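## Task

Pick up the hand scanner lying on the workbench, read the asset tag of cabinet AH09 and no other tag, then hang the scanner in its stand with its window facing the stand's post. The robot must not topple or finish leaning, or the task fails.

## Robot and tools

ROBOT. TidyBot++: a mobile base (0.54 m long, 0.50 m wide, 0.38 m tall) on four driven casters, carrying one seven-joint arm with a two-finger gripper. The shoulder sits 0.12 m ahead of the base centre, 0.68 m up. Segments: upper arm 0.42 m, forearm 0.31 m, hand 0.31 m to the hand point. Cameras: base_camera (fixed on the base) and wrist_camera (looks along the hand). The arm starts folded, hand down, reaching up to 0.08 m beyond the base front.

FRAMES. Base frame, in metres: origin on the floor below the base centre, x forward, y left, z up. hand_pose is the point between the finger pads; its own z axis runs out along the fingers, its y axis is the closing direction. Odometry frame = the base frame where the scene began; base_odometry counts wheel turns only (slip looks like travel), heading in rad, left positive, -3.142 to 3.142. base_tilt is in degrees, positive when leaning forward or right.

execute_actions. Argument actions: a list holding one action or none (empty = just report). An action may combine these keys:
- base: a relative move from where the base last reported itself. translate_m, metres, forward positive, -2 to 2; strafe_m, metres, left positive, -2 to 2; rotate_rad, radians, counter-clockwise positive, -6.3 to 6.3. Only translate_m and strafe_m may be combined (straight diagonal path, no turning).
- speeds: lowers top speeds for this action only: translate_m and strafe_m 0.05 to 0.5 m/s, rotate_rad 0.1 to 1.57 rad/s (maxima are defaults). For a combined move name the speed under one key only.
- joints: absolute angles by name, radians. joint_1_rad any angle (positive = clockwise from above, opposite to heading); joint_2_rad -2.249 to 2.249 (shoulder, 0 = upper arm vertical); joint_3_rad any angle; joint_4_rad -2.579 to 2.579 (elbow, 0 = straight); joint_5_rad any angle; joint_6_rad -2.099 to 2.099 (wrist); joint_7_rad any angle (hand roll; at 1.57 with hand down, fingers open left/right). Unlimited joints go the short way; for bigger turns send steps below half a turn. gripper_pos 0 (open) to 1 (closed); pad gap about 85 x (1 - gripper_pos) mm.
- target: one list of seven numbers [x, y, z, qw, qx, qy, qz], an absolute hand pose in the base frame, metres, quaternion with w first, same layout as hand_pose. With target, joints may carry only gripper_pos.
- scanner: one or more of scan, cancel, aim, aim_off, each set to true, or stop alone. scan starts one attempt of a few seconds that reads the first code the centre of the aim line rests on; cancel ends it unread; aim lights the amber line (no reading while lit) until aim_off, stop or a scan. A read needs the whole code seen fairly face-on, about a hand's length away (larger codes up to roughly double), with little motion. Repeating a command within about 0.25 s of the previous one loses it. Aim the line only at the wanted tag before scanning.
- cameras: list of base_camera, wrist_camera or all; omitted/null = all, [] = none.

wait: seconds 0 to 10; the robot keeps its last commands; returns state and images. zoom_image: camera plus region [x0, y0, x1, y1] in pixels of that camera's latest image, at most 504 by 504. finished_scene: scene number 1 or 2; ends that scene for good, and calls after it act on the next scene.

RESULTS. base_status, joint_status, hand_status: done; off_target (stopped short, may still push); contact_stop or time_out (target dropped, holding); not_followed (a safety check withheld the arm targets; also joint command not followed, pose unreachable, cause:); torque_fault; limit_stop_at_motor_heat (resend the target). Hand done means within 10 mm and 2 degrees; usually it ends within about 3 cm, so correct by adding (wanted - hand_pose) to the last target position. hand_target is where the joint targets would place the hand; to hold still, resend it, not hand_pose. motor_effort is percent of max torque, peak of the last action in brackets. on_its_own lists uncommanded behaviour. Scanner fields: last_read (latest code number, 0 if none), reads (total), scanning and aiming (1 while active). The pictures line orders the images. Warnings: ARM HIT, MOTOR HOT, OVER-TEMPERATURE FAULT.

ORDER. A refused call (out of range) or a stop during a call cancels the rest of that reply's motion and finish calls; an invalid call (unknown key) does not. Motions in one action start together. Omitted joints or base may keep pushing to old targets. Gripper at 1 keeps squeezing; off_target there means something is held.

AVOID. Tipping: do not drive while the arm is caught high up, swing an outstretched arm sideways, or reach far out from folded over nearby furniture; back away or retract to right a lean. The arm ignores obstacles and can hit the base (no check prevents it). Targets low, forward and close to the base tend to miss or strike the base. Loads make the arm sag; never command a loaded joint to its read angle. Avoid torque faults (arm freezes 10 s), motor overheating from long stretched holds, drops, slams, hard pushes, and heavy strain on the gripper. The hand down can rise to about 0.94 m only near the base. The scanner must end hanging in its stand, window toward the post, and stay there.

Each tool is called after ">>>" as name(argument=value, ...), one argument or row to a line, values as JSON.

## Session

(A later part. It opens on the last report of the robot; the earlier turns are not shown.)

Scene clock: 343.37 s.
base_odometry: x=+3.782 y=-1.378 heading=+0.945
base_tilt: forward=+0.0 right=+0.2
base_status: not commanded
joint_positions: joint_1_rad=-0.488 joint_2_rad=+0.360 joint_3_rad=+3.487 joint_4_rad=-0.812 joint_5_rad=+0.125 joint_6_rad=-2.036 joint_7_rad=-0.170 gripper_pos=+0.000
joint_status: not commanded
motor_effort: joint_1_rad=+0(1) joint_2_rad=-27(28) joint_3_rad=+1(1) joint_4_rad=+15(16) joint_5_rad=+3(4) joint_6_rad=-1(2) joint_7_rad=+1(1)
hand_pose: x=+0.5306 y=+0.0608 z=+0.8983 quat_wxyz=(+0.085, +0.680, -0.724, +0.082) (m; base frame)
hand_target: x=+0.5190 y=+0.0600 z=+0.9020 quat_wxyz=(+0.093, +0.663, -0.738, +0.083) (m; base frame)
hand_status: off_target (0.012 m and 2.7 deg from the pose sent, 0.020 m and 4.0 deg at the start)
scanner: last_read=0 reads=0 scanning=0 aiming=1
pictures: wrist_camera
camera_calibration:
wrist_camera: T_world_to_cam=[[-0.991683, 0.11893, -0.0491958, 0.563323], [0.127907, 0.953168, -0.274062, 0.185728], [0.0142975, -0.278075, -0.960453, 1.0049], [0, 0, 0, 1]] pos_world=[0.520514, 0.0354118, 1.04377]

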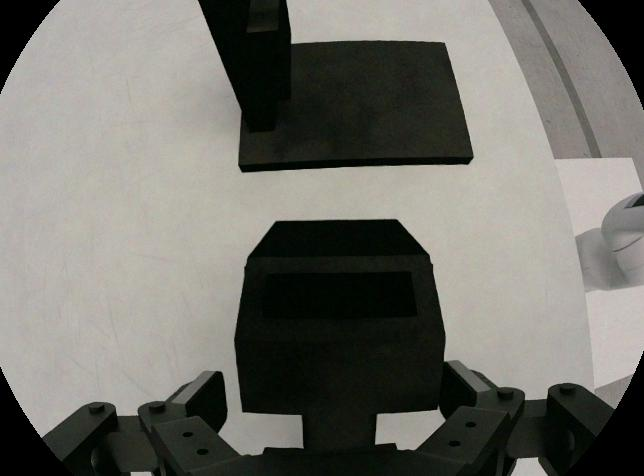

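>>> execute_actions(
  actions=[
    {"target": [0.5145, 0.032, 0.896, 0.0925, 0.665, -0.737, 0.0838]},
  ],
  cameras=["wrist_camera"],
)

Scene clock: 347.40 s.
base_odometry: x=+3.782 y=-1.378 heading=+0.945
base_tilt: forward=+0.0 right=+0.2
base_status: not commanded
joint_positions: joint_1_rad=-0.454 joint_2_rad=+0.316 joint_3_rad=+3.472 joint_4_rad=-0.889 joint_5_rad=+0.125 joint_6_rad=-2.030 joint_7_rad=-0.170 gripper_pos=+0.000
joint_status: not commanded
motor_effort: joint_1_rad=+0(1) joint_2_rad=-26(28) joint_3_rad=+1(1) joint_4_rad=+15(16) joint_5_rad=+2(3) joint_6_rad=-2(2) joint_7_rad=+0(1)
hand_pose: x=+0.5119 y=+0.0436 z=+0.8935 quat_wxyz=(+0.093, +0.672, -0.732, +0.065) (m; base frame)
hand_target: x=+0.5145 y=+0.0320 z=+0.8960 quat_wxyz=(+0.092, +0.665, -0.737, +0.084) (m; base frame)
hand_status: off_target (0.012 m and 2.4 deg from the pose sent, 0.033 m and 2.4 deg at the start)
scanner: last_read=0 reads=0 scanning=0 aiming=1
pictures: wrist_camera
camera_calibration:
wrist_camera: T_world_to_cam=[[-0.98925, 0.145498, -0.0146728, 0.513318], [0.144133, 0.953152, -0.265946, 0.187706], [-0.0247091, -0.265202, -0.963876, 1.01827], [0, 0, 0, 1]] pos_world=[0.505905, 0.0164494, 1.03894]

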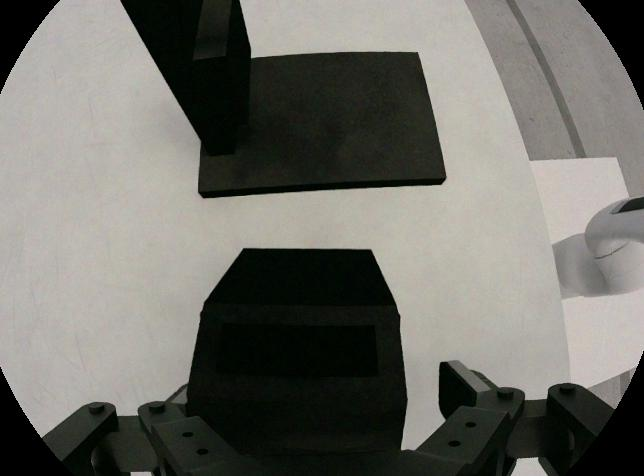

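>>> execute_actions(
  actions=[
    {"target": [0.521, 0.033, 0.897, 0.0925, 0.665, -0.737, 0.0838]},
  ],
  cameras=["wrist_camera"],
)

Scene clock: 358.10 s.
base_odometry: x=+3.782 y=-1.378 heading=+0.945
base_tilt: forward=+0.0 right=+0.2
base_status: not commanded
joint_positions: joint_1_rad=-0.454 joint_2_rad=+0.321 joint_3_rad=+3.472 joint_4_rad=-0.879 joint_5_rad=+0.125 joint_6_rad=-2.030 joint_7_rad=-0.170 gripper_pos=+0.000
joint_status: not commanded
motor_effort: joint_1_rad=+0(1) joint_2_rad=-26(27) joint_3_rad=+1(1) joint_4_rad=+15(16) joint_5_rad=+3(3) joint_6_rad=-2(3) joint_7_rad=+1(1)
hand_pose: x=+0.5146 y=+0.0445 z=+0.8945 quat_wxyz=(+0.091, +0.672, -0.732, +0.067) (m; base frame)
hand_target: x=+0.5210 y=+0.0330 z=+0.8970 quat_wxyz=(+0.092, +0.665, -0.737, +0.084) (m; base frame)
hand_status: off_target (0.013 m and 2.2 deg from the pose sent, 0.014 m and 2.4 deg at the start)
scanner: last_read=0 reads=0 scanning=0 aiming=1
pictures: wrist_camera
camera_calibration:
wrist_camera: T_world_to_cam=[[-0.989258, 0.144721, -0.0206156, 0.521294], [0.144967, 0.953079, -0.265755, 0.186127], [-0.018812, -0.265888, -0.96382, 1.01648], [0, 0, 0, 1]] pos_world=[0.507834, 0.0174339, 1.03991]

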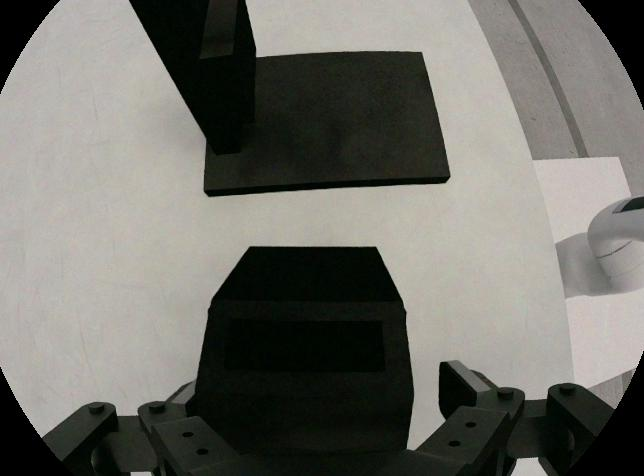

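>>> execute_actions(
  actions=[
    {"target": [0.533, 0.030, 0.897, 0.0925, 0.665, -0.737, 0.0838]},
  ],
  cameras=["wrist_camera"],
)

Scene clock: 361.80 s.
base_odometry: x=+3.782 y=-1.378 heading=+0.945
base_tilt: forward=+0.0 right=+0.3
base_status: not commanded
joint_positions: joint_1_rad=-0.447 joint_2_rad=+0.350 joint_3_rad=+3.485 joint_4_rad=-0.840 joint_5_rad=+0.125 joint_6_rad=-2.030 joint_7_rad=-0.169 gripper_pos=+0.000
joint_status: not commanded
motor_effort: joint_1_rad=+0(0) joint_2_rad=-27(28) joint_3_rad=+1(1) joint_4_rad=+15(16) joint_5_rad=+2(3) joint_6_rad=-2(2) joint_7_rad=+0(1)
hand_pose: x=+0.5277 y=+0.0419 z=+0.8946 quat_wxyz=(+0.091, +0.665, -0.737, +0.075) (m; base frame)
hand_target: x=+0.5330 y=+0.0300 z=+0.8970 quat_wxyz=(+0.092, +0.665, -0.737, +0.084) (m; base frame)
hand_status: off_target (0.013 m and 1.0 deg from the pose sent, 0.024 m and 2.2 deg at the start)
scanner: last_read=0 reads=0 scanning=0 aiming=1
pictures: wrist_camera
camera_calibration:
wrist_camera: T_world_to_cam=[[-0.986514, 0.159597, -0.0363123, 0.546581], [0.163407, 0.947636, -0.274381, 0.184934], [-0.00937951, -0.276614, -0.960935, 1.00897], [0, 0, 0, 1]] pos_world=[0.518454, 0.0166127, 1.04014]

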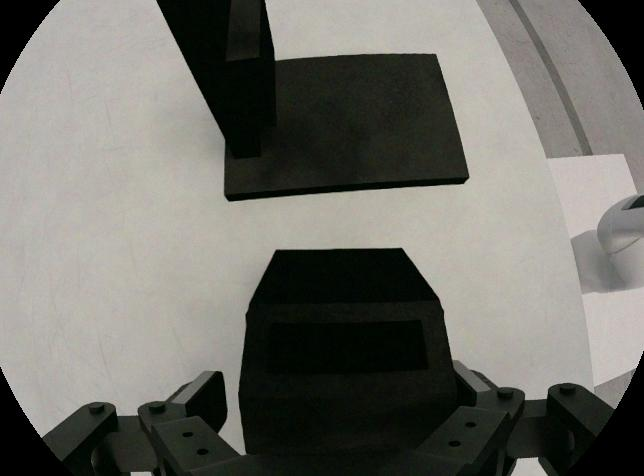

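>>> execute_actions(
  actions=[
    {"target": [0.528, 0.012, 0.890, 0.0925, 0.665, -0.737, 0.0838]},
  ],
  cameras=["wrist_camera"],
)

Scene clock: 365.80 s.
base_odometry: x=+3.782 y=-1.378 heading=+0.945
base_tilt: forward=+0.0 right=+0.3
base_status: not commanded
joint_positions: joint_1_rad=-0.409 joint_2_rad=+0.334 joint_3_rad=+3.484 joint_4_rad=-0.889 joint_5_rad=+0.125 joint_6_rad=-2.012 joint_7_rad=-0.168 gripper_pos=+0.000
joint_status: not commanded
motor_effort: joint_1_rad=+0(1) joint_2_rad=-26(27) joint_3_rad=+1(1) joint_4_rad=+16(16) joint_5_rad=+3(3) joint_6_rad=-2(2) joint_7_rad=+1(1)
hand_pose: x=+0.5225 y=+0.0233 z=+0.8872 quat_wxyz=(+0.097, +0.652, -0.749, +0.067) (m; base frame)
hand_target: x=+0.5280 y=+0.0120 z=+0.8900 quat_wxyz=(+0.092, +0.665, -0.737, +0.084) (m; base frame)
hand_status: off_target (0.013 m and 2.8 deg from the pose sent, 0.030 m and 1.0 deg at the start)
scanner: last_read=0 reads=0 scanning=0 aiming=1
pictures: wrist_camera
camera_calibration:
wrist_camera: T_world_to_cam=[[-0.980442, 0.19584, -0.0194871, 0.525202], [0.193594, 0.941876, -0.274575, 0.185847], [-0.0354183, -0.272977, -0.961368, 1.0106], [0, 0, 0, 1]] pos_world=[0.514745, -0.00202981, 1.03282]

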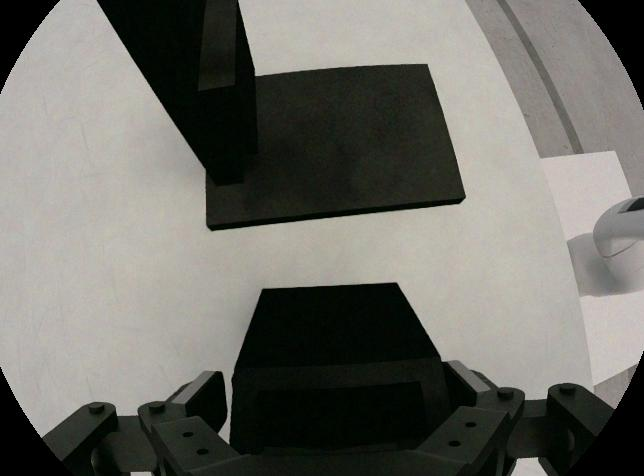

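>>> execute_actions(
  actions=[
    {"joints": {"gripper_pos": 0.27}},
  ],
  cameras=["wrist_camera"],
)

Scene clock: 375.33 s.
base_odometry: x=+3.782 y=-1.378 heading=+0.945
base_tilt: forward=+0.0 right=+0.3
base_status: not commanded
joint_positions: joint_1_rad=-0.408 joint_2_rad=+0.311 joint_3_rad=+3.484 joint_4_rad=-0.884 joint_5_rad=+0.125 joint_6_rad=-2.008 joint_7_rad=-0.168 gripper_pos=+0.270
joint_status: all done
motor_effort: joint_1_rad=+1(3) joint_2_rad=-23(26) joint_3_rad=+1(2) joint_4_rad=+13(15) joint_5_rad=+4(4) joint_6_rad=-2(3) joint_7_rad=+1(1)
hand_pose: x=+0.5202 y=+0.0215 z=+0.8968 quat_wxyz=(+0.083, +0.652, -0.750, +0.073) (m; base frame)
hand_target: x=+0.5280 y=+0.0120 z=+0.8900 quat_wxyz=(+0.092, +0.665, -0.737, +0.084) (m; base frame)
hand_status: not commanded
scanner: last_read=0 reads=0 scanning=0 aiming=1
pictures: wrist_camera
camera_calibration:
wrist_camera: T_world_to_cam=[[-0.979663, 0.195392, -0.0456366, 0.546536], [0.200503, 0.944555, -0.260027, 0.17401], [-0.00770098, -0.263889, -0.964522, 1.00743], [0, 0, 0, 1]] pos_world=[0.50829, -0.00530095, 1.04188]

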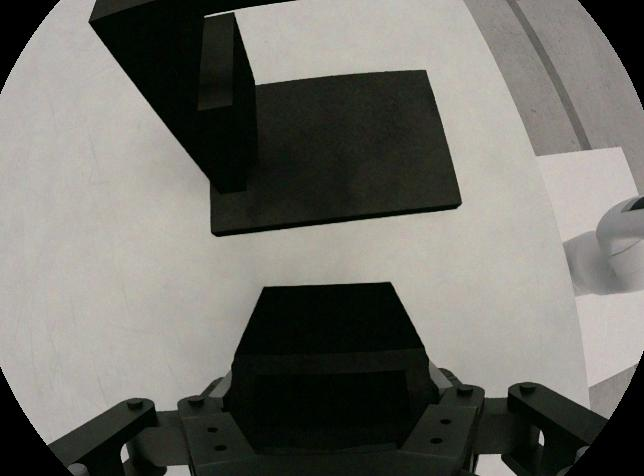

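>>> zoom_image(
  camera="wrist_camera",
  region=[160, 260, 500, 476],
)

Scaled by 1.482.

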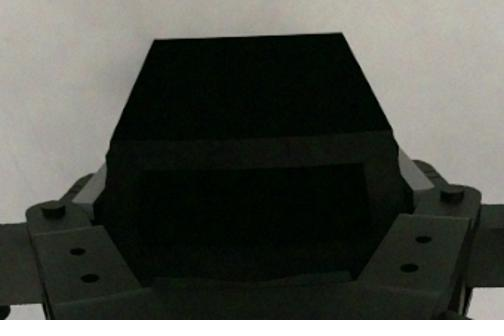

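>>> execute_actions(
  actions=[
    {"joints": {"gripper_pos": 0.1}},
  ],
  cameras=[],
)

>>> execute_actions(
  actions=[
    {"target": [0.528, 0.014, 0.903, 0.0925, 0.665, -0.737, 0.0838]},
  ],
  cameras=["wrist_camera"],
)

Scene clock: 387.87 s.
base_odometry: x=+3.782 y=-1.378 heading=+0.945
base_tilt: forward=+0.0 right=+0.3
base_status: not commanded
joint_positions: joint_1_rad=-0.408 joint_2_rad=+0.316 joint_3_rad=+3.484 joint_4_rad=-0.889 joint_5_rad=+0.125 joint_6_rad=-2.008 joint_7_rad=-0.168 gripper_pos=+0.100
joint_status: all done
motor_effort: joint_1_rad=+0(1) joint_2_rad=-26(26) joint_3_rad=+0(1) joint_4_rad=+16(16) joint_5_rad=+2(3) joint_6_rad=-1(2) joint_7_rad=+1(1)
hand_pose: x=+0.5203 y=+0.0216 z=+0.8937 quat_wxyz=(+0.087, +0.652, -0.750, +0.071) (m; base frame)
hand_target: x=+0.5280 y=+0.0120 z=+0.8900 quat_wxyz=(+0.092, +0.665, -0.737, +0.084) (m; base frame)
hand_status: not commanded
scanner: last_read=0 reads=0 scanning=0 aiming=1
pictures: none
No camera images: "cameras" was empty.

Scene clock: 388.67 s.
base_odometry: x=+3.782 y=-1.378 heading=+0.945
base_tilt: forward=+0.0 right=+0.3
base_status: not commanded
joint_positions: joint_1_rad=-0.408 joint_2_rad=+0.328 joint_3_rad=+3.484 joint_4_rad=-0.846 joint_5_rad=+0.125 joint_6_rad=-2.010 joint_7_rad=-0.157 gripper_pos=+0.100
joint_status: not commanded
motor_effort: joint_1_rad=+0(1) joint_2_rad=-26(26) joint_3_rad=+0(1) joint_4_rad=+16(16) joint_5_rad=+3(3) joint_6_rad=-1(2) joint_7_rad=+1(1)
hand_pose: x=+0.5298 y=+0.0244 z=+0.9010 quat_wxyz=(+0.077, +0.656, -0.746, +0.081) (m; base frame)
hand_target: x=+0.5280 y=+0.0140 z=+0.9030 quat_wxyz=(+0.092, +0.665, -0.737, +0.084) (m; base frame)
hand_status: off_target (0.011 m and 2.3 deg from the pose sent, 0.014 m and 2.6 deg at the start)
scanner: last_read=0 reads=0 scanning=0 aiming=1
pictures: wrist_camera
camera_calibration:
wrist_camera: T_world_to_cam=[[-0.981312, 0.181472, -0.0639889, 0.573348], [0.191954, 0.946409, -0.259739, 0.174588], [0.0134245, -0.267167, -0.963557, 1.00036], [0, 0, 0, 1]] pos_world=[0.515691, -0.00201319, 1.04594]

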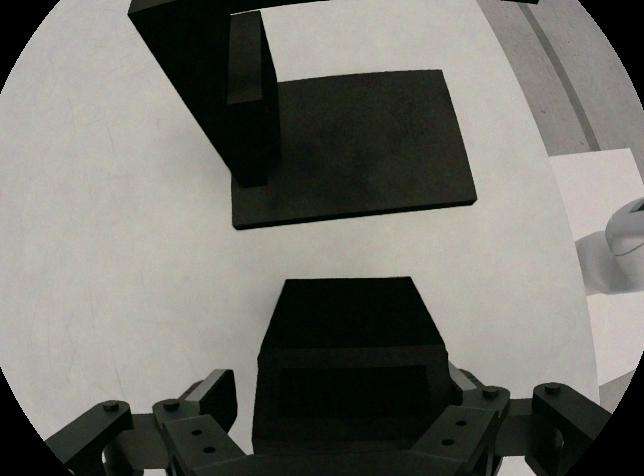

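>>> execute_actions(
  actions=[
    {"target": [0.516, 0.014, 0.903, 0.0925, 0.665, -0.737, 0.0838]},
  ],
  cameras=["wrist_camera"],
)

Scene clock: 391.90 s.
base_odometry: x=+3.782 y=-1.378 heading=+0.945
base_tilt: forward=+0.0 right=+0.3
base_status: not commanded
joint_positions: joint_1_rad=-0.408 joint_2_rad=+0.313 joint_3_rad=+3.476 joint_4_rad=-0.872 joint_5_rad=+0.125 joint_6_rad=-2.010 joint_7_rad=-0.157 gripper_pos=+0.100
joint_status: not commanded
motor_effort: joint_1_rad=+1(1) joint_2_rad=-26(27) joint_3_rad=+1(1) joint_4_rad=+16(16) joint_5_rad=+2(3) joint_6_rad=-2(2) joint_7_rad=+0(1)
hand_pose: x=+0.5220 y=+0.0246 z=+0.8994 quat_wxyz=(+0.079, +0.659, -0.744, +0.074) (m; base frame)
hand_target: x=+0.5160 y=+0.0140 z=+0.9030 quat_wxyz=(+0.092, +0.665, -0.737, +0.084) (m; base frame)
hand_status: off_target (0.013 m and 2.1 deg from the pose sent, 0.017 m and 2.3 deg at the start)
scanner: last_read=0 reads=0 scanning=0 aiming=1
pictures: wrist_camera
camera_calibration:
wrist_camera: T_world_to_cam=[[-0.98298, 0.176621, -0.0505565, 0.554414], [0.183694, 0.949055, -0.256031, 0.17642], [0.00276043, -0.26096, -0.965346, 1.00603], [0, 0, 0, 1]] pos_world=[0.509793, -0.00281929, 1.04437]

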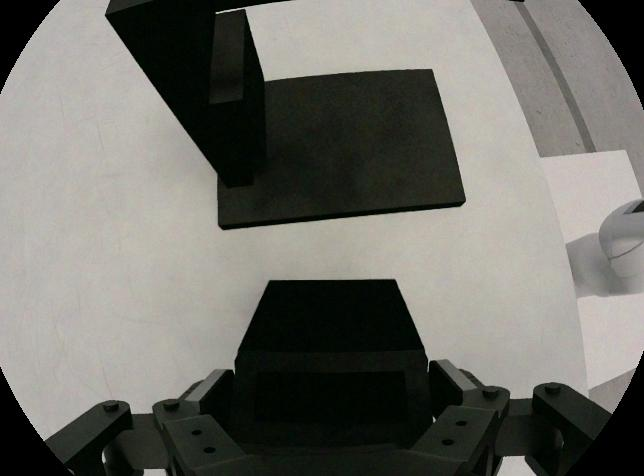

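>>> execute_actions(
  actions=[
    {"joints": {"gripper_pos": 0.3}},
  ],
  cameras=["wrist_camera"],
)

Scene clock: 395.53 s.
base_odometry: x=+3.782 y=-1.378 heading=+0.945
base_tilt: forward=+0.0 right=+0.3
base_status: not commanded
joint_positions: joint_1_rad=-0.408 joint_2_rad=+0.312 joint_3_rad=+3.476 joint_4_rad=-0.872 joint_5_rad=+0.125 joint_6_rad=-2.010 joint_7_rad=-0.157 gripper_pos=+0.298
joint_status: all done
motor_effort: joint_1_rad=+0(1) joint_2_rad=-26(26) joint_3_rad=+1(1) joint_4_rad=+16(16) joint_5_rad=+2(3) joint_6_rad=-1(2) joint_7_rad=+1(1)
hand_pose: x=+0.5219 y=+0.0246 z=+0.8996 quat_wxyz=(+0.079, +0.659, -0.744, +0.074) (m; base frame)
hand_target: x=+0.5160 y=+0.0140 z=+0.9030 quat_wxyz=(+0.092, +0.665, -0.737, +0.084) (m; base frame)
hand_status: not commanded
scanner: last_read=0 reads=0 scanning=0 aiming=1
pictures: wrist_camera
camera_calibration:
wrist_camera: T_world_to_cam=[[-0.982954, 0.176635, -0.0510101, 0.554711], [0.183825, 0.949112, -0.255725, 0.176199], [0.00324429, -0.260742, -0.965403, 1.00602], [0, 0, 0, 1]] pos_world=[0.509601, -0.00290257, 1.04457]

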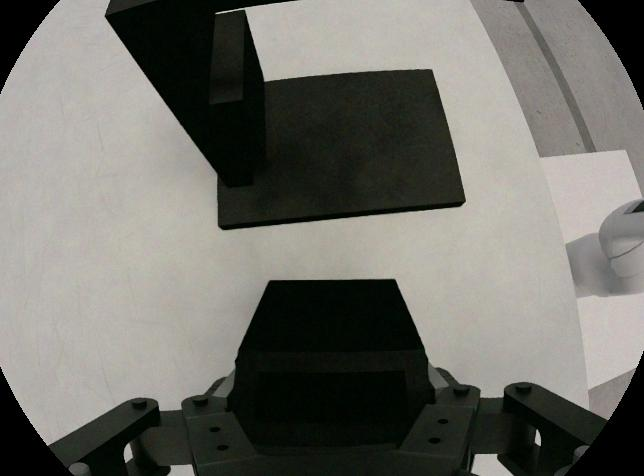

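>>> execute_actions(
  actions=[
    {"joints": {"gripper_pos": 0.42}},
  ],
  cameras=["wrist_camera"],
)

Scene clock: 397.50 s.
base_odometry: x=+3.782 y=-1.378 heading=+0.945
base_tilt: forward=+0.0 right=+0.3
base_status: not commanded
joint_positions: joint_1_rad=-0.408 joint_2_rad=+0.310 joint_3_rad=+3.476 joint_4_rad=-0.873 joint_5_rad=+0.125 joint_6_rad=-2.010 joint_7_rad=-0.157 gripper_pos=+0.316
joint_status: gripper_pos off_target (ended at +0.316, target +0.420)
motor_effort: joint_1_rad=+1(1) joint_2_rad=-25(28) joint_3_rad=+0(1) joint_4_rad=+14(17) joint_5_rad=+2(3) joint_6_rad=-3(3) joint_7_rad=+0(1)
hand_pose: x=+0.5212 y=+0.0243 z=+0.9001 quat_wxyz=(+0.079, +0.659, -0.744, +0.074) (m; base frame)
hand_target: x=+0.5160 y=+0.0140 z=+0.9030 quat_wxyz=(+0.092, +0.665, -0.737, +0.084) (m; base frame)
hand_status: not commanded
scanner: last_read=0 reads=0 scanning=0 aiming=1
pictures: wrist_camera
camera_calibration:
wrist_camera: T_world_to_cam=[[-0.982897, 0.176805, -0.0515193, 0.554535], [0.184119, 0.949276, -0.254904, 0.175776], [0.00383762, -0.26003, -0.965593, 1.00623], [0, 0, 0, 1]] pos_world=[0.508826, -0.00325399, 1.04499]

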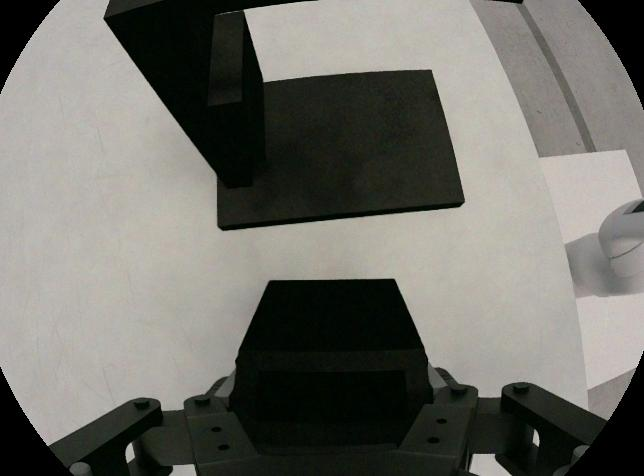

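>>> execute_actions(
  actions=[
    {"joints": {"joint_2_rad": 0.22}},
  ],
  cameras=["wrist_camera"],
)

Scene clock: 406.07 s.
base_odometry: x=+3.782 y=-1.378 heading=+0.945
base_tilt: forward=+0.0 right=+0.3
base_status: not commanded
joint_positions: joint_1_rad=-0.408 joint_2_rad=+0.233 joint_3_rad=+3.476 joint_4_rad=-0.878 joint_5_rad=+0.125 joint_6_rad=-2.010 joint_7_rad=-0.157 gripper_pos=+0.316
joint_status: all done
motor_effort: joint_1_rad=+0(1) joint_2_rad=-24(30) joint_3_rad=+0(1) joint_4_rad=+17(18) joint_5_rad=+3(4) joint_6_rad=-1(2) joint_7_rad=+0(1)
hand_pose: x=+0.5040 y=+0.0170 z=+0.9273 quat_wxyz=(+0.044, +0.657, -0.748, +0.085) (m; base frame)
hand_target: x=+0.4986 y=+0.0065 z=+0.9320 quat_wxyz=(+0.055, +0.663, -0.741, +0.097) (m; base frame)
hand_status: not commanded
scanner: last_read=0 reads=0 scanning=0 aiming=1
pictures: wrist_camera
camera_calibration:
wrist_camera: T_world_to_cam=[[-0.977429, 0.179651, -0.111169, 0.592834], [0.20003, 0.956278, -0.213354, 0.146124], [0.0679795, -0.230775, -0.970629, 1.00255], [0, 0, 0, 1]] pos_world=[0.482071, -0.0148748, 1.07019]

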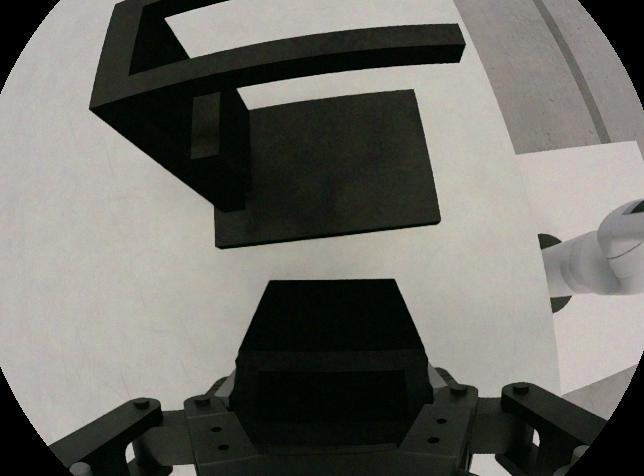

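>>> execute_actions(
  actions=[
    {"base": {"translate_m": -0.5}, "joints": {"gripper_pos": 0.6}},
  ],
  cameras=["wrist_camera"],
)

>>> execute_actions(
  actions=[
    {"joints": {"joint_1_rad": 0.0, "joint_2_rad": -0.2, "joint_3_rad": 3.1416, "joint_4_rad": -2.0, "joint_5_rad": 0.0, "joint_6_rad": -0.5, "joint_7_rad": 1.57}},
  ],
  cameras=["wrist_camera"],
)

Scene clock: 413.70 s.
base_odometry: x=+3.488 y=-1.783 heading=+0.944
base_tilt: forward=+0.0 right=+0.3
base_status: done
joint_positions: joint_1_rad=-0.408 joint_2_rad=+0.227 joint_3_rad=+3.476 joint_4_rad=-0.878 joint_5_rad=+0.125 joint_6_rad=-2.010 joint_7_rad=-0.157 gripper_pos=+0.316
joint_status: gripper_pos off_target (ended at +0.316, target +0.600)
motor_effort: joint_1_rad=+0(1) joint_2_rad=-24(27) joint_3_rad=+0(1) joint_4_rad=+17(18) joint_5_rad=+2(4) joint_6_rad=-1(2) joint_7_rad=+1(1)
hand_pose: x=+0.5027 y=+0.0164 z=+0.9294 quat_wxyz=(+0.041, +0.657, -0.748, +0.086) (m; base frame)
hand_target: x=+0.4986 y=+0.0065 z=+0.9320 quat_wxyz=(+0.055, +0.663, -0.741, +0.097) (m; base frame)
hand_status: not commanded
scanner: last_read=0 reads=0 scanning=0 aiming=1
pictures: wrist_camera
camera_calibration:
wrist_camera: T_world_to_cam=[[-0.97677, 0.180137, -0.116061, 0.596091], [0.201395, 0.956733, -0.210006, 0.14368], [0.0732095, -0.228502, -0.970787, 1.00204], [0, 0, 0, 1]] pos_world=[0.47995, -0.0158739, 1.07212]

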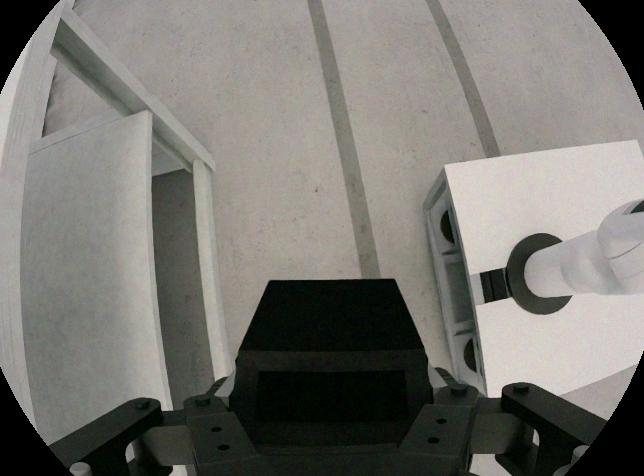

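Scene clock: 416.57 s.
base_odometry: x=+3.488 y=-1.783 heading=+0.944
base_tilt: forward=+0.0 right=+0.3
base_status: not commanded
joint_positions: joint_1_rad=-0.015 joint_2_rad=-0.175 joint_3_rad=+3.161 joint_4_rad=-1.990 joint_5_rad=+0.065 joint_6_rad=-0.559 joint_7_rad=+1.516 gripper_pos=+0.316
joint_status: all done
motor_effort: joint_1_rad=+0(1) joint_2_rad=-15(25) joint_3_rad=+0(2) joint_4_rad=+23(24) joint_5_rad=+1(3) joint_6_rad=+7(7) joint_7_rad=+0(2)
hand_pose: x=+0.5672 y=-0.0112 z=+0.7965 quat_wxyz=(+0.015, +0.927, -0.008, +0.375) (m; base frame)
hand_target: x=+0.5737 y=+0.0013 z=+0.8154 quat_wxyz=(+0.000, +0.913, +0.000, +0.408) (m; base frame)
hand_status: not commanded
scanner: last_read=0 reads=0 scanning=0 aiming=1
pictures: wrist_camera
camera_calibration:
wrist_camera: T_world_to_cam=[[-0.052274, -0.997555, -0.0463874, 0.0555828], [-0.685625, 0.0696237, -0.724618, 1.03217], [0.726076, -0.00607428, -0.687588, 0.268597], [0, 0, 0, 1]] pos_world=[0.515566, -0.0147852, 0.935192]

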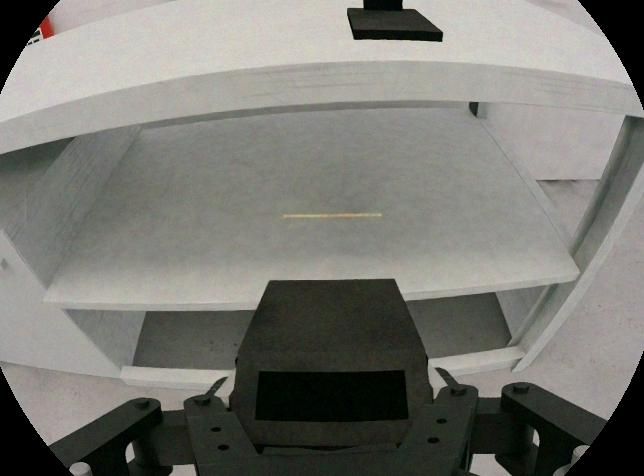

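>>> execute_actions(
  actions=[
    {"base": {"strafe_m": 2.0}, "joints": {"joint_1_rad": 0.0, "joint_2_rad": -0.35, "joint_4_rad": -2.3, "joint_6_rad": 0.35}},
  ],
  cameras=[],
)

>>> execute_actions(
  actions=[
    {"base": {"rotate_rad": 1.573}},
  ],
  cameras=["wrist_camera"],
)

Scene clock: 442.80 s.
base_odometry: x=+1.868 y=-0.611 heading=+0.945
base_tilt: forward=+0.0 right=+0.3
base_status: done
joint_positions: joint_1_rad=-0.010 joint_2_rad=-0.330 joint_3_rad=+3.152 joint_4_rad=-2.292 joint_5_rad=+0.064 joint_6_rad=+0.287 joint_7_rad=+1.518 gripper_pos=+0.316
joint_status: all done
motor_effort: joint_1_rad=+0(2) joint_2_rad=-10(15) joint_3_rad=+0(3) joint_4_rad=+24(25) joint_5_rad=+0(1) joint_6_rad=+10(10) joint_7_rad=+0(1)
hand_pose: x=+0.5829 y=+0.0060 z=+0.9277 quat_wxyz=(-0.005, +0.743, +0.008, +0.669) (m; base frame)
hand_target: x=+0.5779 y=+0.0013 z=+0.9516 quat_wxyz=(+0.000, +0.717, +0.000, +0.697) (m; base frame)
hand_status: not commanded
scanner: last_read=0 reads=0 scanning=0 aiming=1
pictures: none
No camera images: "cameras" was empty.

Scene clock: 445.13 s.
base_odometry: x=+1.868 y=-0.611 heading=+2.518
base_tilt: forward=+0.0 right=+0.3
base_status: done
joint_positions: joint_1_rad=-0.006 joint_2_rad=-0.330 joint_3_rad=+3.145 joint_4_rad=-2.292 joint_5_rad=+0.062 joint_6_rad=+0.288 joint_7_rad=+1.518 gripper_pos=+0.316
joint_status: not commanded
motor_effort: joint_1_rad=+0(2) joint_2_rad=-10(12) joint_3_rad=+0(2) joint_4_rad=+24(25) joint_5_rad=+1(2) joint_6_rad=+10(10) joint_7_rad=+0(1)
hand_pose: x=+0.5828 y=+0.0078 z=+0.9279 quat_wxyz=(-0.005, +0.743, +0.009, +0.670) (m; base frame)
hand_target: x=+0.5779 y=+0.0013 z=+0.9516 quat_wxyz=(+0.000, +0.717, +0.000, +0.697) (m; base frame)
hand_status: not commanded
scanner: last_read=0 reads=0 scanning=0 aiming=1
pictures: wrist_camera
camera_calibration:
wrist_camera: T_world_to_cam=[[0.045301, -0.996907, -0.0642196, 0.0411646], [-0.0625596, 0.0613284, -0.996155, 1.02568], [0.997013, 0.0491444, -0.0595879, -0.393377], [0, 0, 0, 1]] pos_world=[0.454503, -0.00253377, 1.00094]

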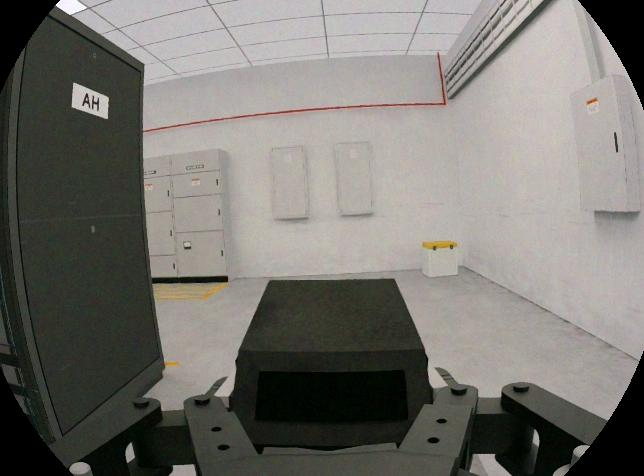

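>>> execute_actions(
  actions=[
    {"base": {"translate_m": 0.45, "strafe_m": 1.95}},
  ],
  cameras=["wrist_camera"],
)

Scene clock: 455.00 s.
base_odometry: x=+0.364 y=-1.932 heading=+2.518
base_tilt: forward=+0.0 right=+0.3
base_status: done
joint_positions: joint_1_rad=-0.006 joint_2_rad=-0.330 joint_3_rad=+3.145 joint_4_rad=-2.292 joint_5_rad=+0.062 joint_6_rad=+0.288 joint_7_rad=+1.518 gripper_pos=+0.316
joint_status: not commanded
motor_effort: joint_1_rad=+0(1) joint_2_rad=-10(11) joint_3_rad=+0(3) joint_4_rad=+24(25) joint_5_rad=+1(2) joint_6_rad=+10(10) joint_7_rad=+1(1)
hand_pose: x=+0.5828 y=+0.0078 z=+0.9278 quat_wxyz=(-0.005, +0.743, +0.009, +0.670) (m; base frame)
hand_target: x=+0.5779 y=+0.0013 z=+0.9516 quat_wxyz=(+0.000, +0.717, +0.000, +0.697) (m; base frame)
hand_status: not commanded
scanner: last_read=0 reads=0 scanning=0 aiming=1
pictures: wrist_camera
camera_calibration:
wrist_camera: T_world_to_cam=[[0.0452184, -0.996903, -0.0643366, 0.0413012], [-0.0624468, 0.0614557, -0.996154, 1.02556], [0.997023, 0.0490622, -0.0594745, -0.393428], [0, 0, 0, 1]] pos_world=[0.454432, -0.00255081, 1.00087]

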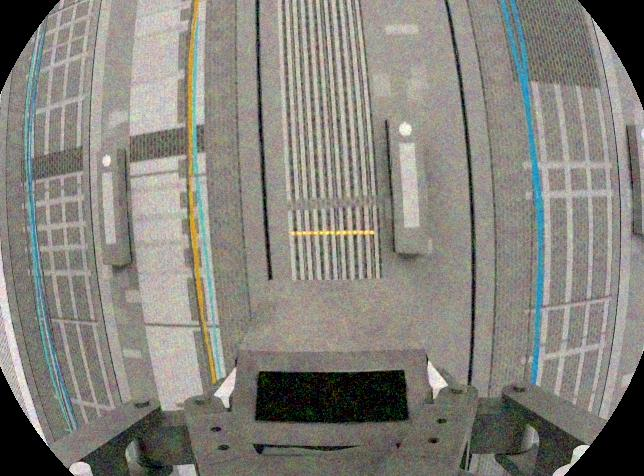

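>>> zoom_image(
  camera="wrist_camera",
  region=[60, 80, 260, 320],
)

>>> zoom_image(
  camera="wrist_camera",
  region=[340, 0, 500, 280],
)

Scaled by 2.100.

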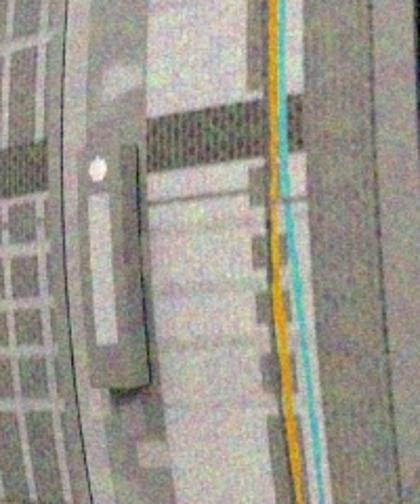

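Scaled by 1.800.

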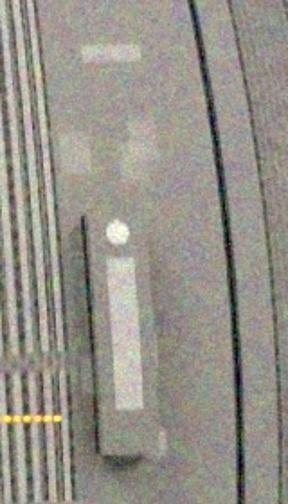

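>>> execute_actions(
  actions=[],
  cameras=["base_camera"],
)

Scene clock: 461.07 s.
base_odometry: x=+0.364 y=-1.932 heading=+2.518
base_tilt: forward=+0.0 right=+0.3
base_status: done
joint_positions: joint_1_rad=-0.006 joint_2_rad=-0.330 joint_3_rad=+3.145 joint_4_rad=-2.292 joint_5_rad=+0.062 joint_6_rad=+0.288 joint_7_rad=+1.518 gripper_pos=+0.316
joint_status: not commanded
motor_effort: joint_1_rad=+0(1) joint_2_rad=-10(11) joint_3_rad=-1(3) joint_4_rad=+24(25) joint_5_rad=+1(2) joint_6_rad=+10(10) joint_7_rad=+1(1)
hand_pose: x=+0.5828 y=+0.0078 z=+0.9278 quat_wxyz=(-0.005, +0.743, +0.009, +0.670) (m; base frame)
hand_target: x=+0.5779 y=+0.0013 z=+0.9516 quat_wxyz=(+0.000, +0.717, +0.000, +0.697) (m; base frame)
hand_status: not commanded
scanner: last_read=0 reads=0 scanning=0 aiming=1
pictures: base_camera

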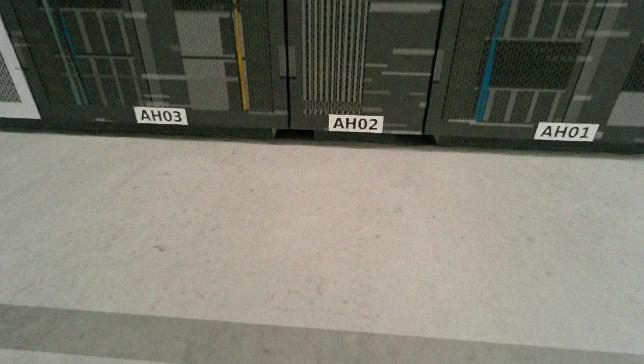

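>>> execute_actions(
  actions=[
    {"base": {"strafe_m": 2.0}},
  ],
)

Scene clock: 471.20 s.
base_odometry: x=-0.804 y=-3.555 heading=+2.518
base_tilt: forward=+0.0 right=+0.3
base_status: done
joint_positions: joint_1_rad=-0.006 joint_2_rad=-0.330 joint_3_rad=+3.145 joint_4_rad=-2.292 joint_5_rad=+0.062 joint_6_rad=+0.288 joint_7_rad=+1.518 gripper_pos=+0.316
joint_status: not commanded
motor_effort: joint_1_rad=+0(1) joint_2_rad=-10(10) joint_3_rad=+0(2) joint_4_rad=+24(25) joint_5_rad=+1(2) joint_6_rad=+10(10) joint_7_rad=+1(1)
hand_pose: x=+0.5828 y=+0.0078 z=+0.9277 quat_wxyz=(-0.006, +0.743, +0.009, +0.670) (m; base frame)
hand_target: x=+0.5779 y=+0.0013 z=+0.9516 quat_wxyz=(+0.000, +0.717, +0.000, +0.697) (m; base frame)
hand_status: not commanded
scanner: last_read=0 reads=0 scanning=0 aiming=1
pictures: base_camera, wrist_camera
camera_calibration:
wrist_camera: T_world_to_cam=[[0.0452524, -0.996898, -0.0643966, 0.0413722], [-0.0625332, 0.0615094, -0.996146, 1.02553], [0.997016, 0.0491049, -0.0595557, -0.39333], [0, 0, 0, 1]] pos_world=[0.454414, -0.00252146, 1.00082]

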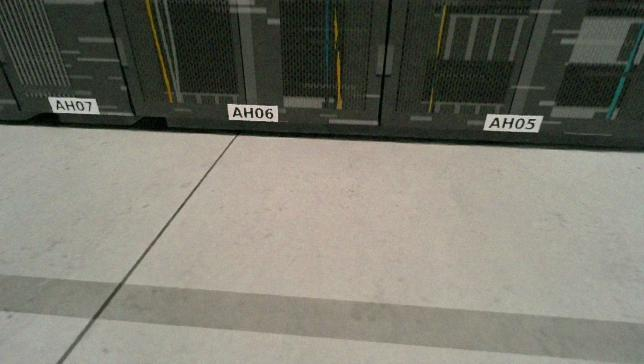

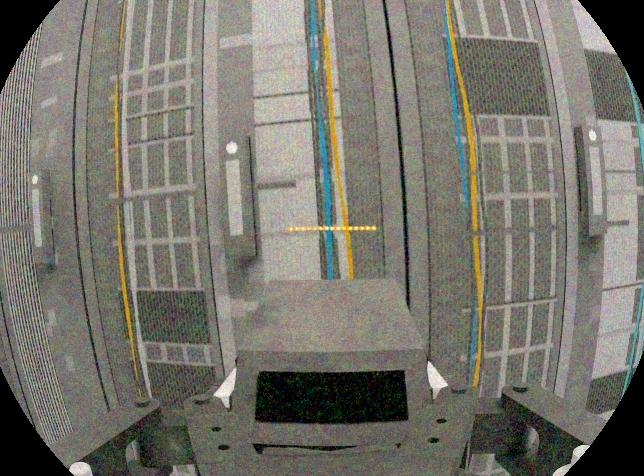

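>>> execute_actions(
  actions=[
    {"base": {"strafe_m": 1.6}},
  ],
)

Scene clock: 477.73 s.
base_odometry: x=-1.739 y=-4.854 heading=+2.518
base_tilt: forward=+0.0 right=+0.3
base_status: done
joint_positions: joint_1_rad=-0.006 joint_2_rad=-0.330 joint_3_rad=+3.145 joint_4_rad=-2.292 joint_5_rad=+0.062 joint_6_rad=+0.288 joint_7_rad=+1.518 gripper_pos=+0.316
joint_status: not commanded
motor_effort: joint_1_rad=+0(1) joint_2_rad=-10(11) joint_3_rad=-1(2) joint_4_rad=+24(24) joint_5_rad=+0(1) joint_6_rad=+10(10) joint_7_rad=+1(1)
hand_pose: x=+0.5827 y=+0.0078 z=+0.9277 quat_wxyz=(-0.006, +0.743, +0.009, +0.670) (m; base frame)
hand_target: x=+0.5779 y=+0.0013 z=+0.9516 quat_wxyz=(+0.000, +0.717, +0.000, +0.697) (m; base frame)
hand_status: not commanded
scanner: last_read=0 reads=0 scanning=0 aiming=1
pictures: base_camera, wrist_camera
camera_calibration:
wrist_camera: T_world_to_cam=[[0.0451899, -0.996895, -0.0644917, 0.0414886], [-0.0625011, 0.0616098, -0.996141, 1.0255], [0.997021, 0.0490463, -0.0595229, -0.393345], [0, 0, 0, 1]] pos_world=[0.454393, -0.00252897, 1.00081]

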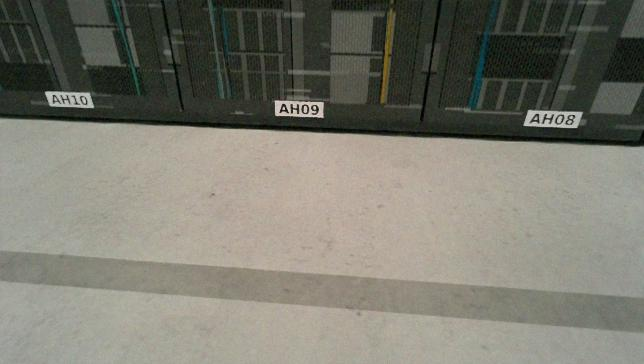

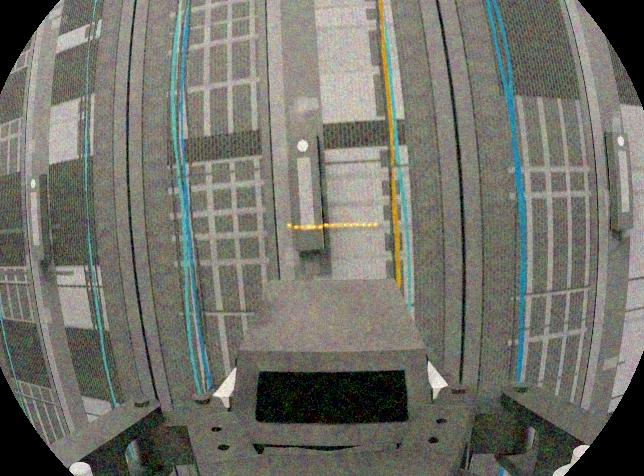

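>>> zoom_image(
  camera="wrist_camera",
  region=[250, 60, 380, 280],
)

>>> zoom_image(
  camera="wrist_camera",
  region=[100, 0, 500, 280],
)

>>> zoom_image(
  camera="base_camera",
  region=[160, 0, 460, 150],
)

Scaled by 2.291.

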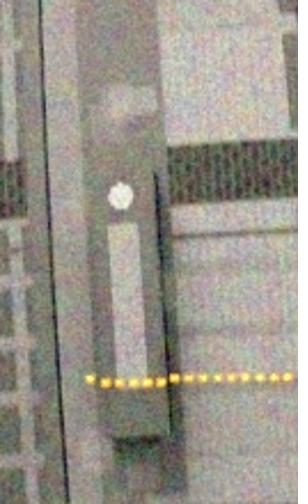

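Scaled by 1.260.

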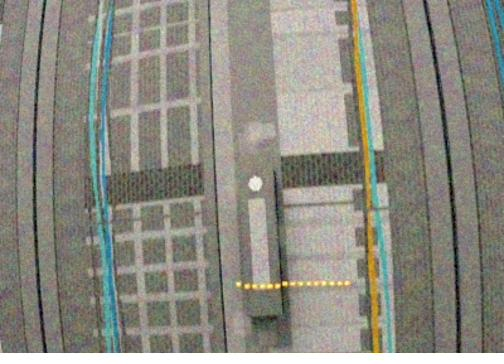

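Scaled by 1.680.

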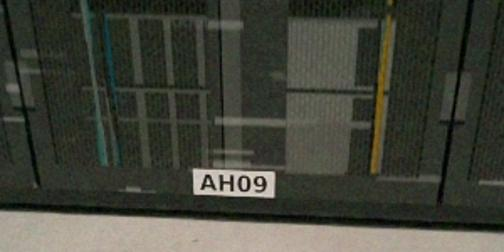

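>>> execute_actions(
  actions=[
    {"joints": {"joint_6_rad": 1.05}, "scanner": {"stop": true}},
  ],
  cameras=["wrist_camera"],
)

>>> zoom_image(
  camera="wrist_camera",
  region=[150, 0, 480, 290],
)

Scene clock: 494.03 s.
base_odometry: x=-1.739 y=-4.854 heading=+2.518
base_tilt: forward=+0.0 right=+0.2
base_status: not commanded
joint_positions: joint_1_rad=-0.006 joint_2_rad=-0.339 joint_3_rad=+3.145 joint_4_rad=-2.304 joint_5_rad=+0.062 joint_6_rad=+0.991 joint_7_rad=+1.518 gripper_pos=+0.316
joint_status: all done
motor_effort: joint_1_rad=+0(1) joint_2_rad=-8(12) joint_3_rad=+0(1) joint_4_rad=+23(27) joint_5_rad=+0(1) joint_6_rad=+8(12) joint_7_rad=+0(1)
hand_pose: x=+0.5266 y=+0.0181 z=+1.1324 quat_wxyz=(-0.022, +0.468, +0.019, +0.883) (m; base frame)
hand_target: x=+0.5106 y=+0.0013 z=+1.1542 quat_wxyz=(+0.000, +0.435, +0.000, +0.900) (m; base frame)
hand_status: not commanded
scanner: last_read=0 reads=0 scanning=0 aiming=0
pictures: wrist_camera
camera_calibration:
wrist_camera: T_world_to_cam=[[0.118274, -0.992686, -0.0241922, -0.0167771], [0.589438, 0.0897937, -0.802808, 0.662432], [0.799109, 0.0806917, 0.595747, -0.964084], [0, 0, 0, 1]] pos_world=[0.38193, 0.00165698, 1.10575]

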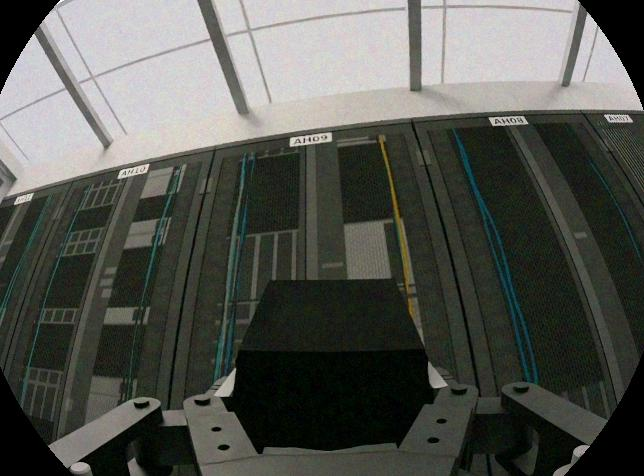

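Scaled by 1.527.

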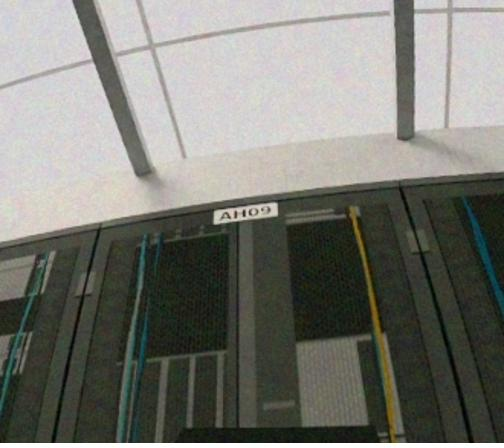

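>>> zoom_image(
  camera="wrist_camera",
  region=[300, 240, 360, 285],
)

>>> zoom_image(
  camera="wrist_camera",
  region=[540, 200, 620, 270],
)

Scaled by 8.400.

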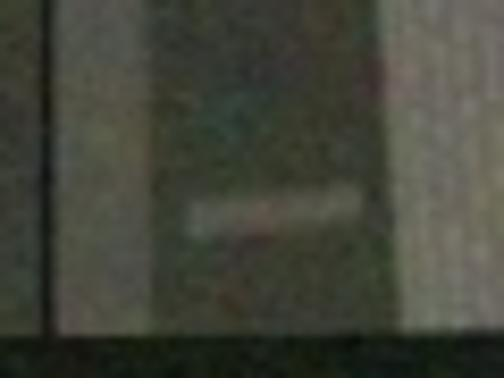

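Scaled by 6.300.

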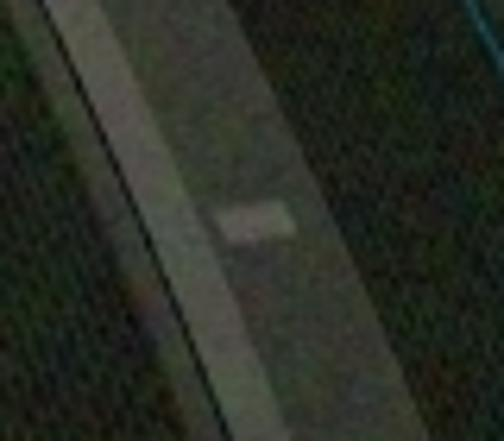

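>>> execute_actions(
  actions=[
    {"joints": {"joint_6_rad": -0.35}},
  ],
  cameras=["wrist_camera"],
)

>>> zoom_image(
  camera="wrist_camera",
  region=[150, 0, 480, 290],
)

Scene clock: 502.33 s.
base_odometry: x=-1.739 y=-4.854 heading=+2.518
base_tilt: forward=+0.0 right=+0.3
base_status: not commanded
joint_positions: joint_1_rad=-0.006 joint_2_rad=-0.340 joint_3_rad=+3.145 joint_4_rad=-2.308 joint_5_rad=+0.062 joint_6_rad=-0.324 joint_7_rad=+1.518 gripper_pos=+0.316
joint_status: all done
motor_effort: joint_1_rad=+0(0) joint_2_rad=-8(11) joint_3_rad=+0(1) joint_4_rad=+22(25) joint_5_rad=+1(2) joint_6_rad=+7(11) joint_7_rad=+1(1)
hand_pose: x=+0.5023 y=-0.0038 z=+0.7511 quat_wxyz=(+0.009, +0.911, +0.000, +0.412) (m; base frame)
hand_target: x=+0.4989 y=+0.0013 z=+0.7533 quat_wxyz=(+0.000, +0.913, +0.000, +0.408) (m; base frame)
hand_status: not commanded
scanner: last_read=0 reads=0 scanning=0 aiming=0
pictures: wrist_camera
camera_calibration:
wrist_camera: T_world_to_cam=[[-0.0277343, -0.998191, -0.0533415, 0.0503969], [-0.626505, 0.0589385, -0.777186, 0.964081], [0.778924, 0.011864, -0.627007, 0.212532], [0, 0, 0, 1]] pos_world=[0.439854, -0.00903726, 0.885217]

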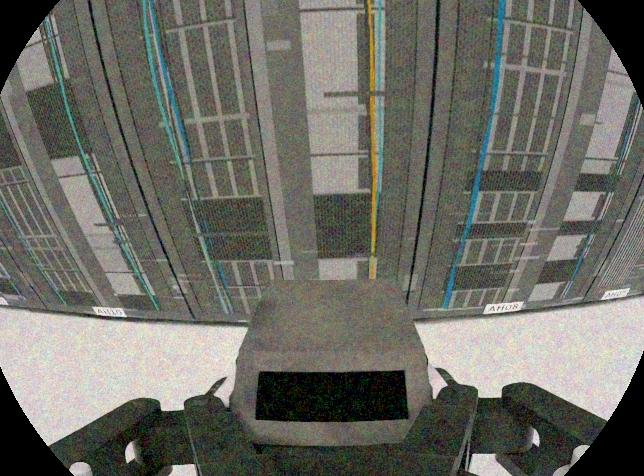

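Scaled by 1.527.

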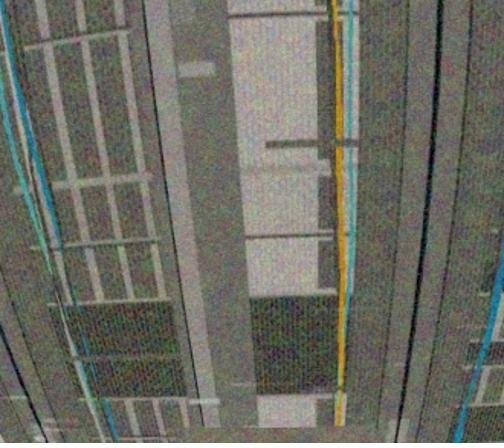

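>>> zoom_image(
  camera="wrist_camera",
  region=[255, 25, 305, 65],
)

>>> zoom_image(
  camera="wrist_camera",
  region=[565, 95, 615, 135],
)

Scaled by 10.080.

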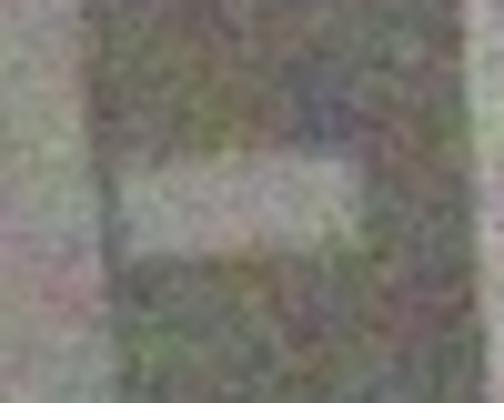

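Scaled by 10.080.

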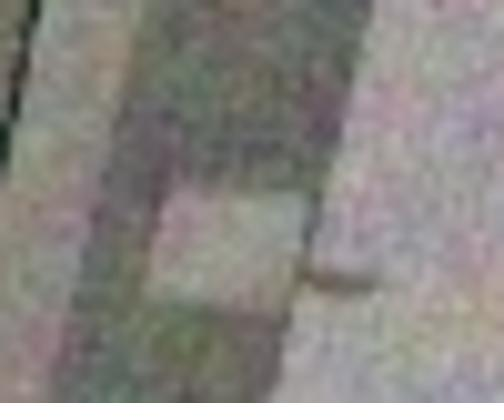

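>>> execute_actions(
  actions=[
    {"joints": {"joint_2_rad": -0.2, "joint_4_rad": -1.5, "joint_6_rad": -0.25}},
  ],
  cameras=["wrist_camera"],
)

>>> zoom_image(
  camera="wrist_camera",
  region=[220, 0, 420, 290],
)

Scene clock: 520.13 s.
base_odometry: x=-1.739 y=-4.854 heading=+2.518
base_tilt: forward=+0.0 right=+0.3
base_status: not commanded
joint_positions: joint_1_rad=-0.006 joint_2_rad=-0.198 joint_3_rad=+3.145 joint_4_rad=-1.527 joint_5_rad=+0.062 joint_6_rad=-0.310 joint_7_rad=+1.518 gripper_pos=+0.316
joint_status: all done
motor_effort: joint_1_rad=+0(1) joint_2_rad=-16(16) joint_3_rad=+0(1) joint_4_rad=+25(26) joint_5_rad=+1(2) joint_6_rad=+10(10) joint_7_rad=+1(1)
hand_pose: x=+0.6518 y=-0.0034 z=+1.1490 quat_wxyz=(+0.008, +0.730, -0.003, +0.683) (m; base frame)
hand_target: x=+0.6495 y=+0.0013 z=+1.1847 quat_wxyz=(+0.000, +0.700, +0.000, +0.714) (m; base frame)
hand_status: not commanded
scanner: last_read=0 reads=0 scanning=0 aiming=0
pictures: wrist_camera
camera_calibration:
wrist_camera: T_world_to_cam=[[0.0111128, -0.998111, -0.060423, 0.0589622], [-0.0237532, 0.0601462, -0.997907, 1.22769], [0.999656, 0.0125248, -0.0230399, -0.492223], [0, 0, 0, 1]] pos_world=[0.52056, -0.00882516, 1.21734]

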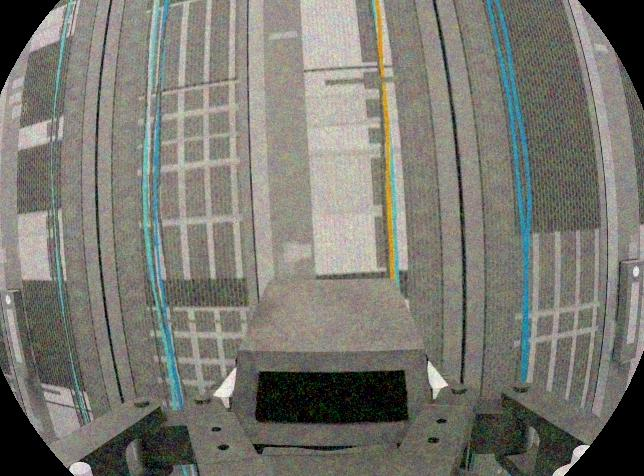

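Scaled by 1.738.

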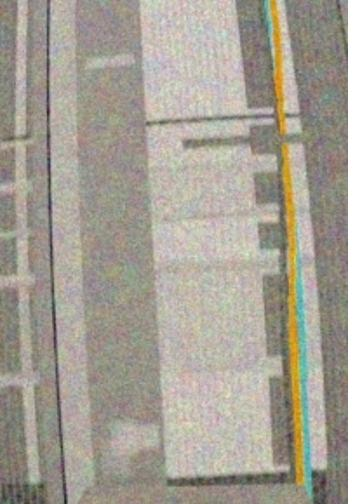

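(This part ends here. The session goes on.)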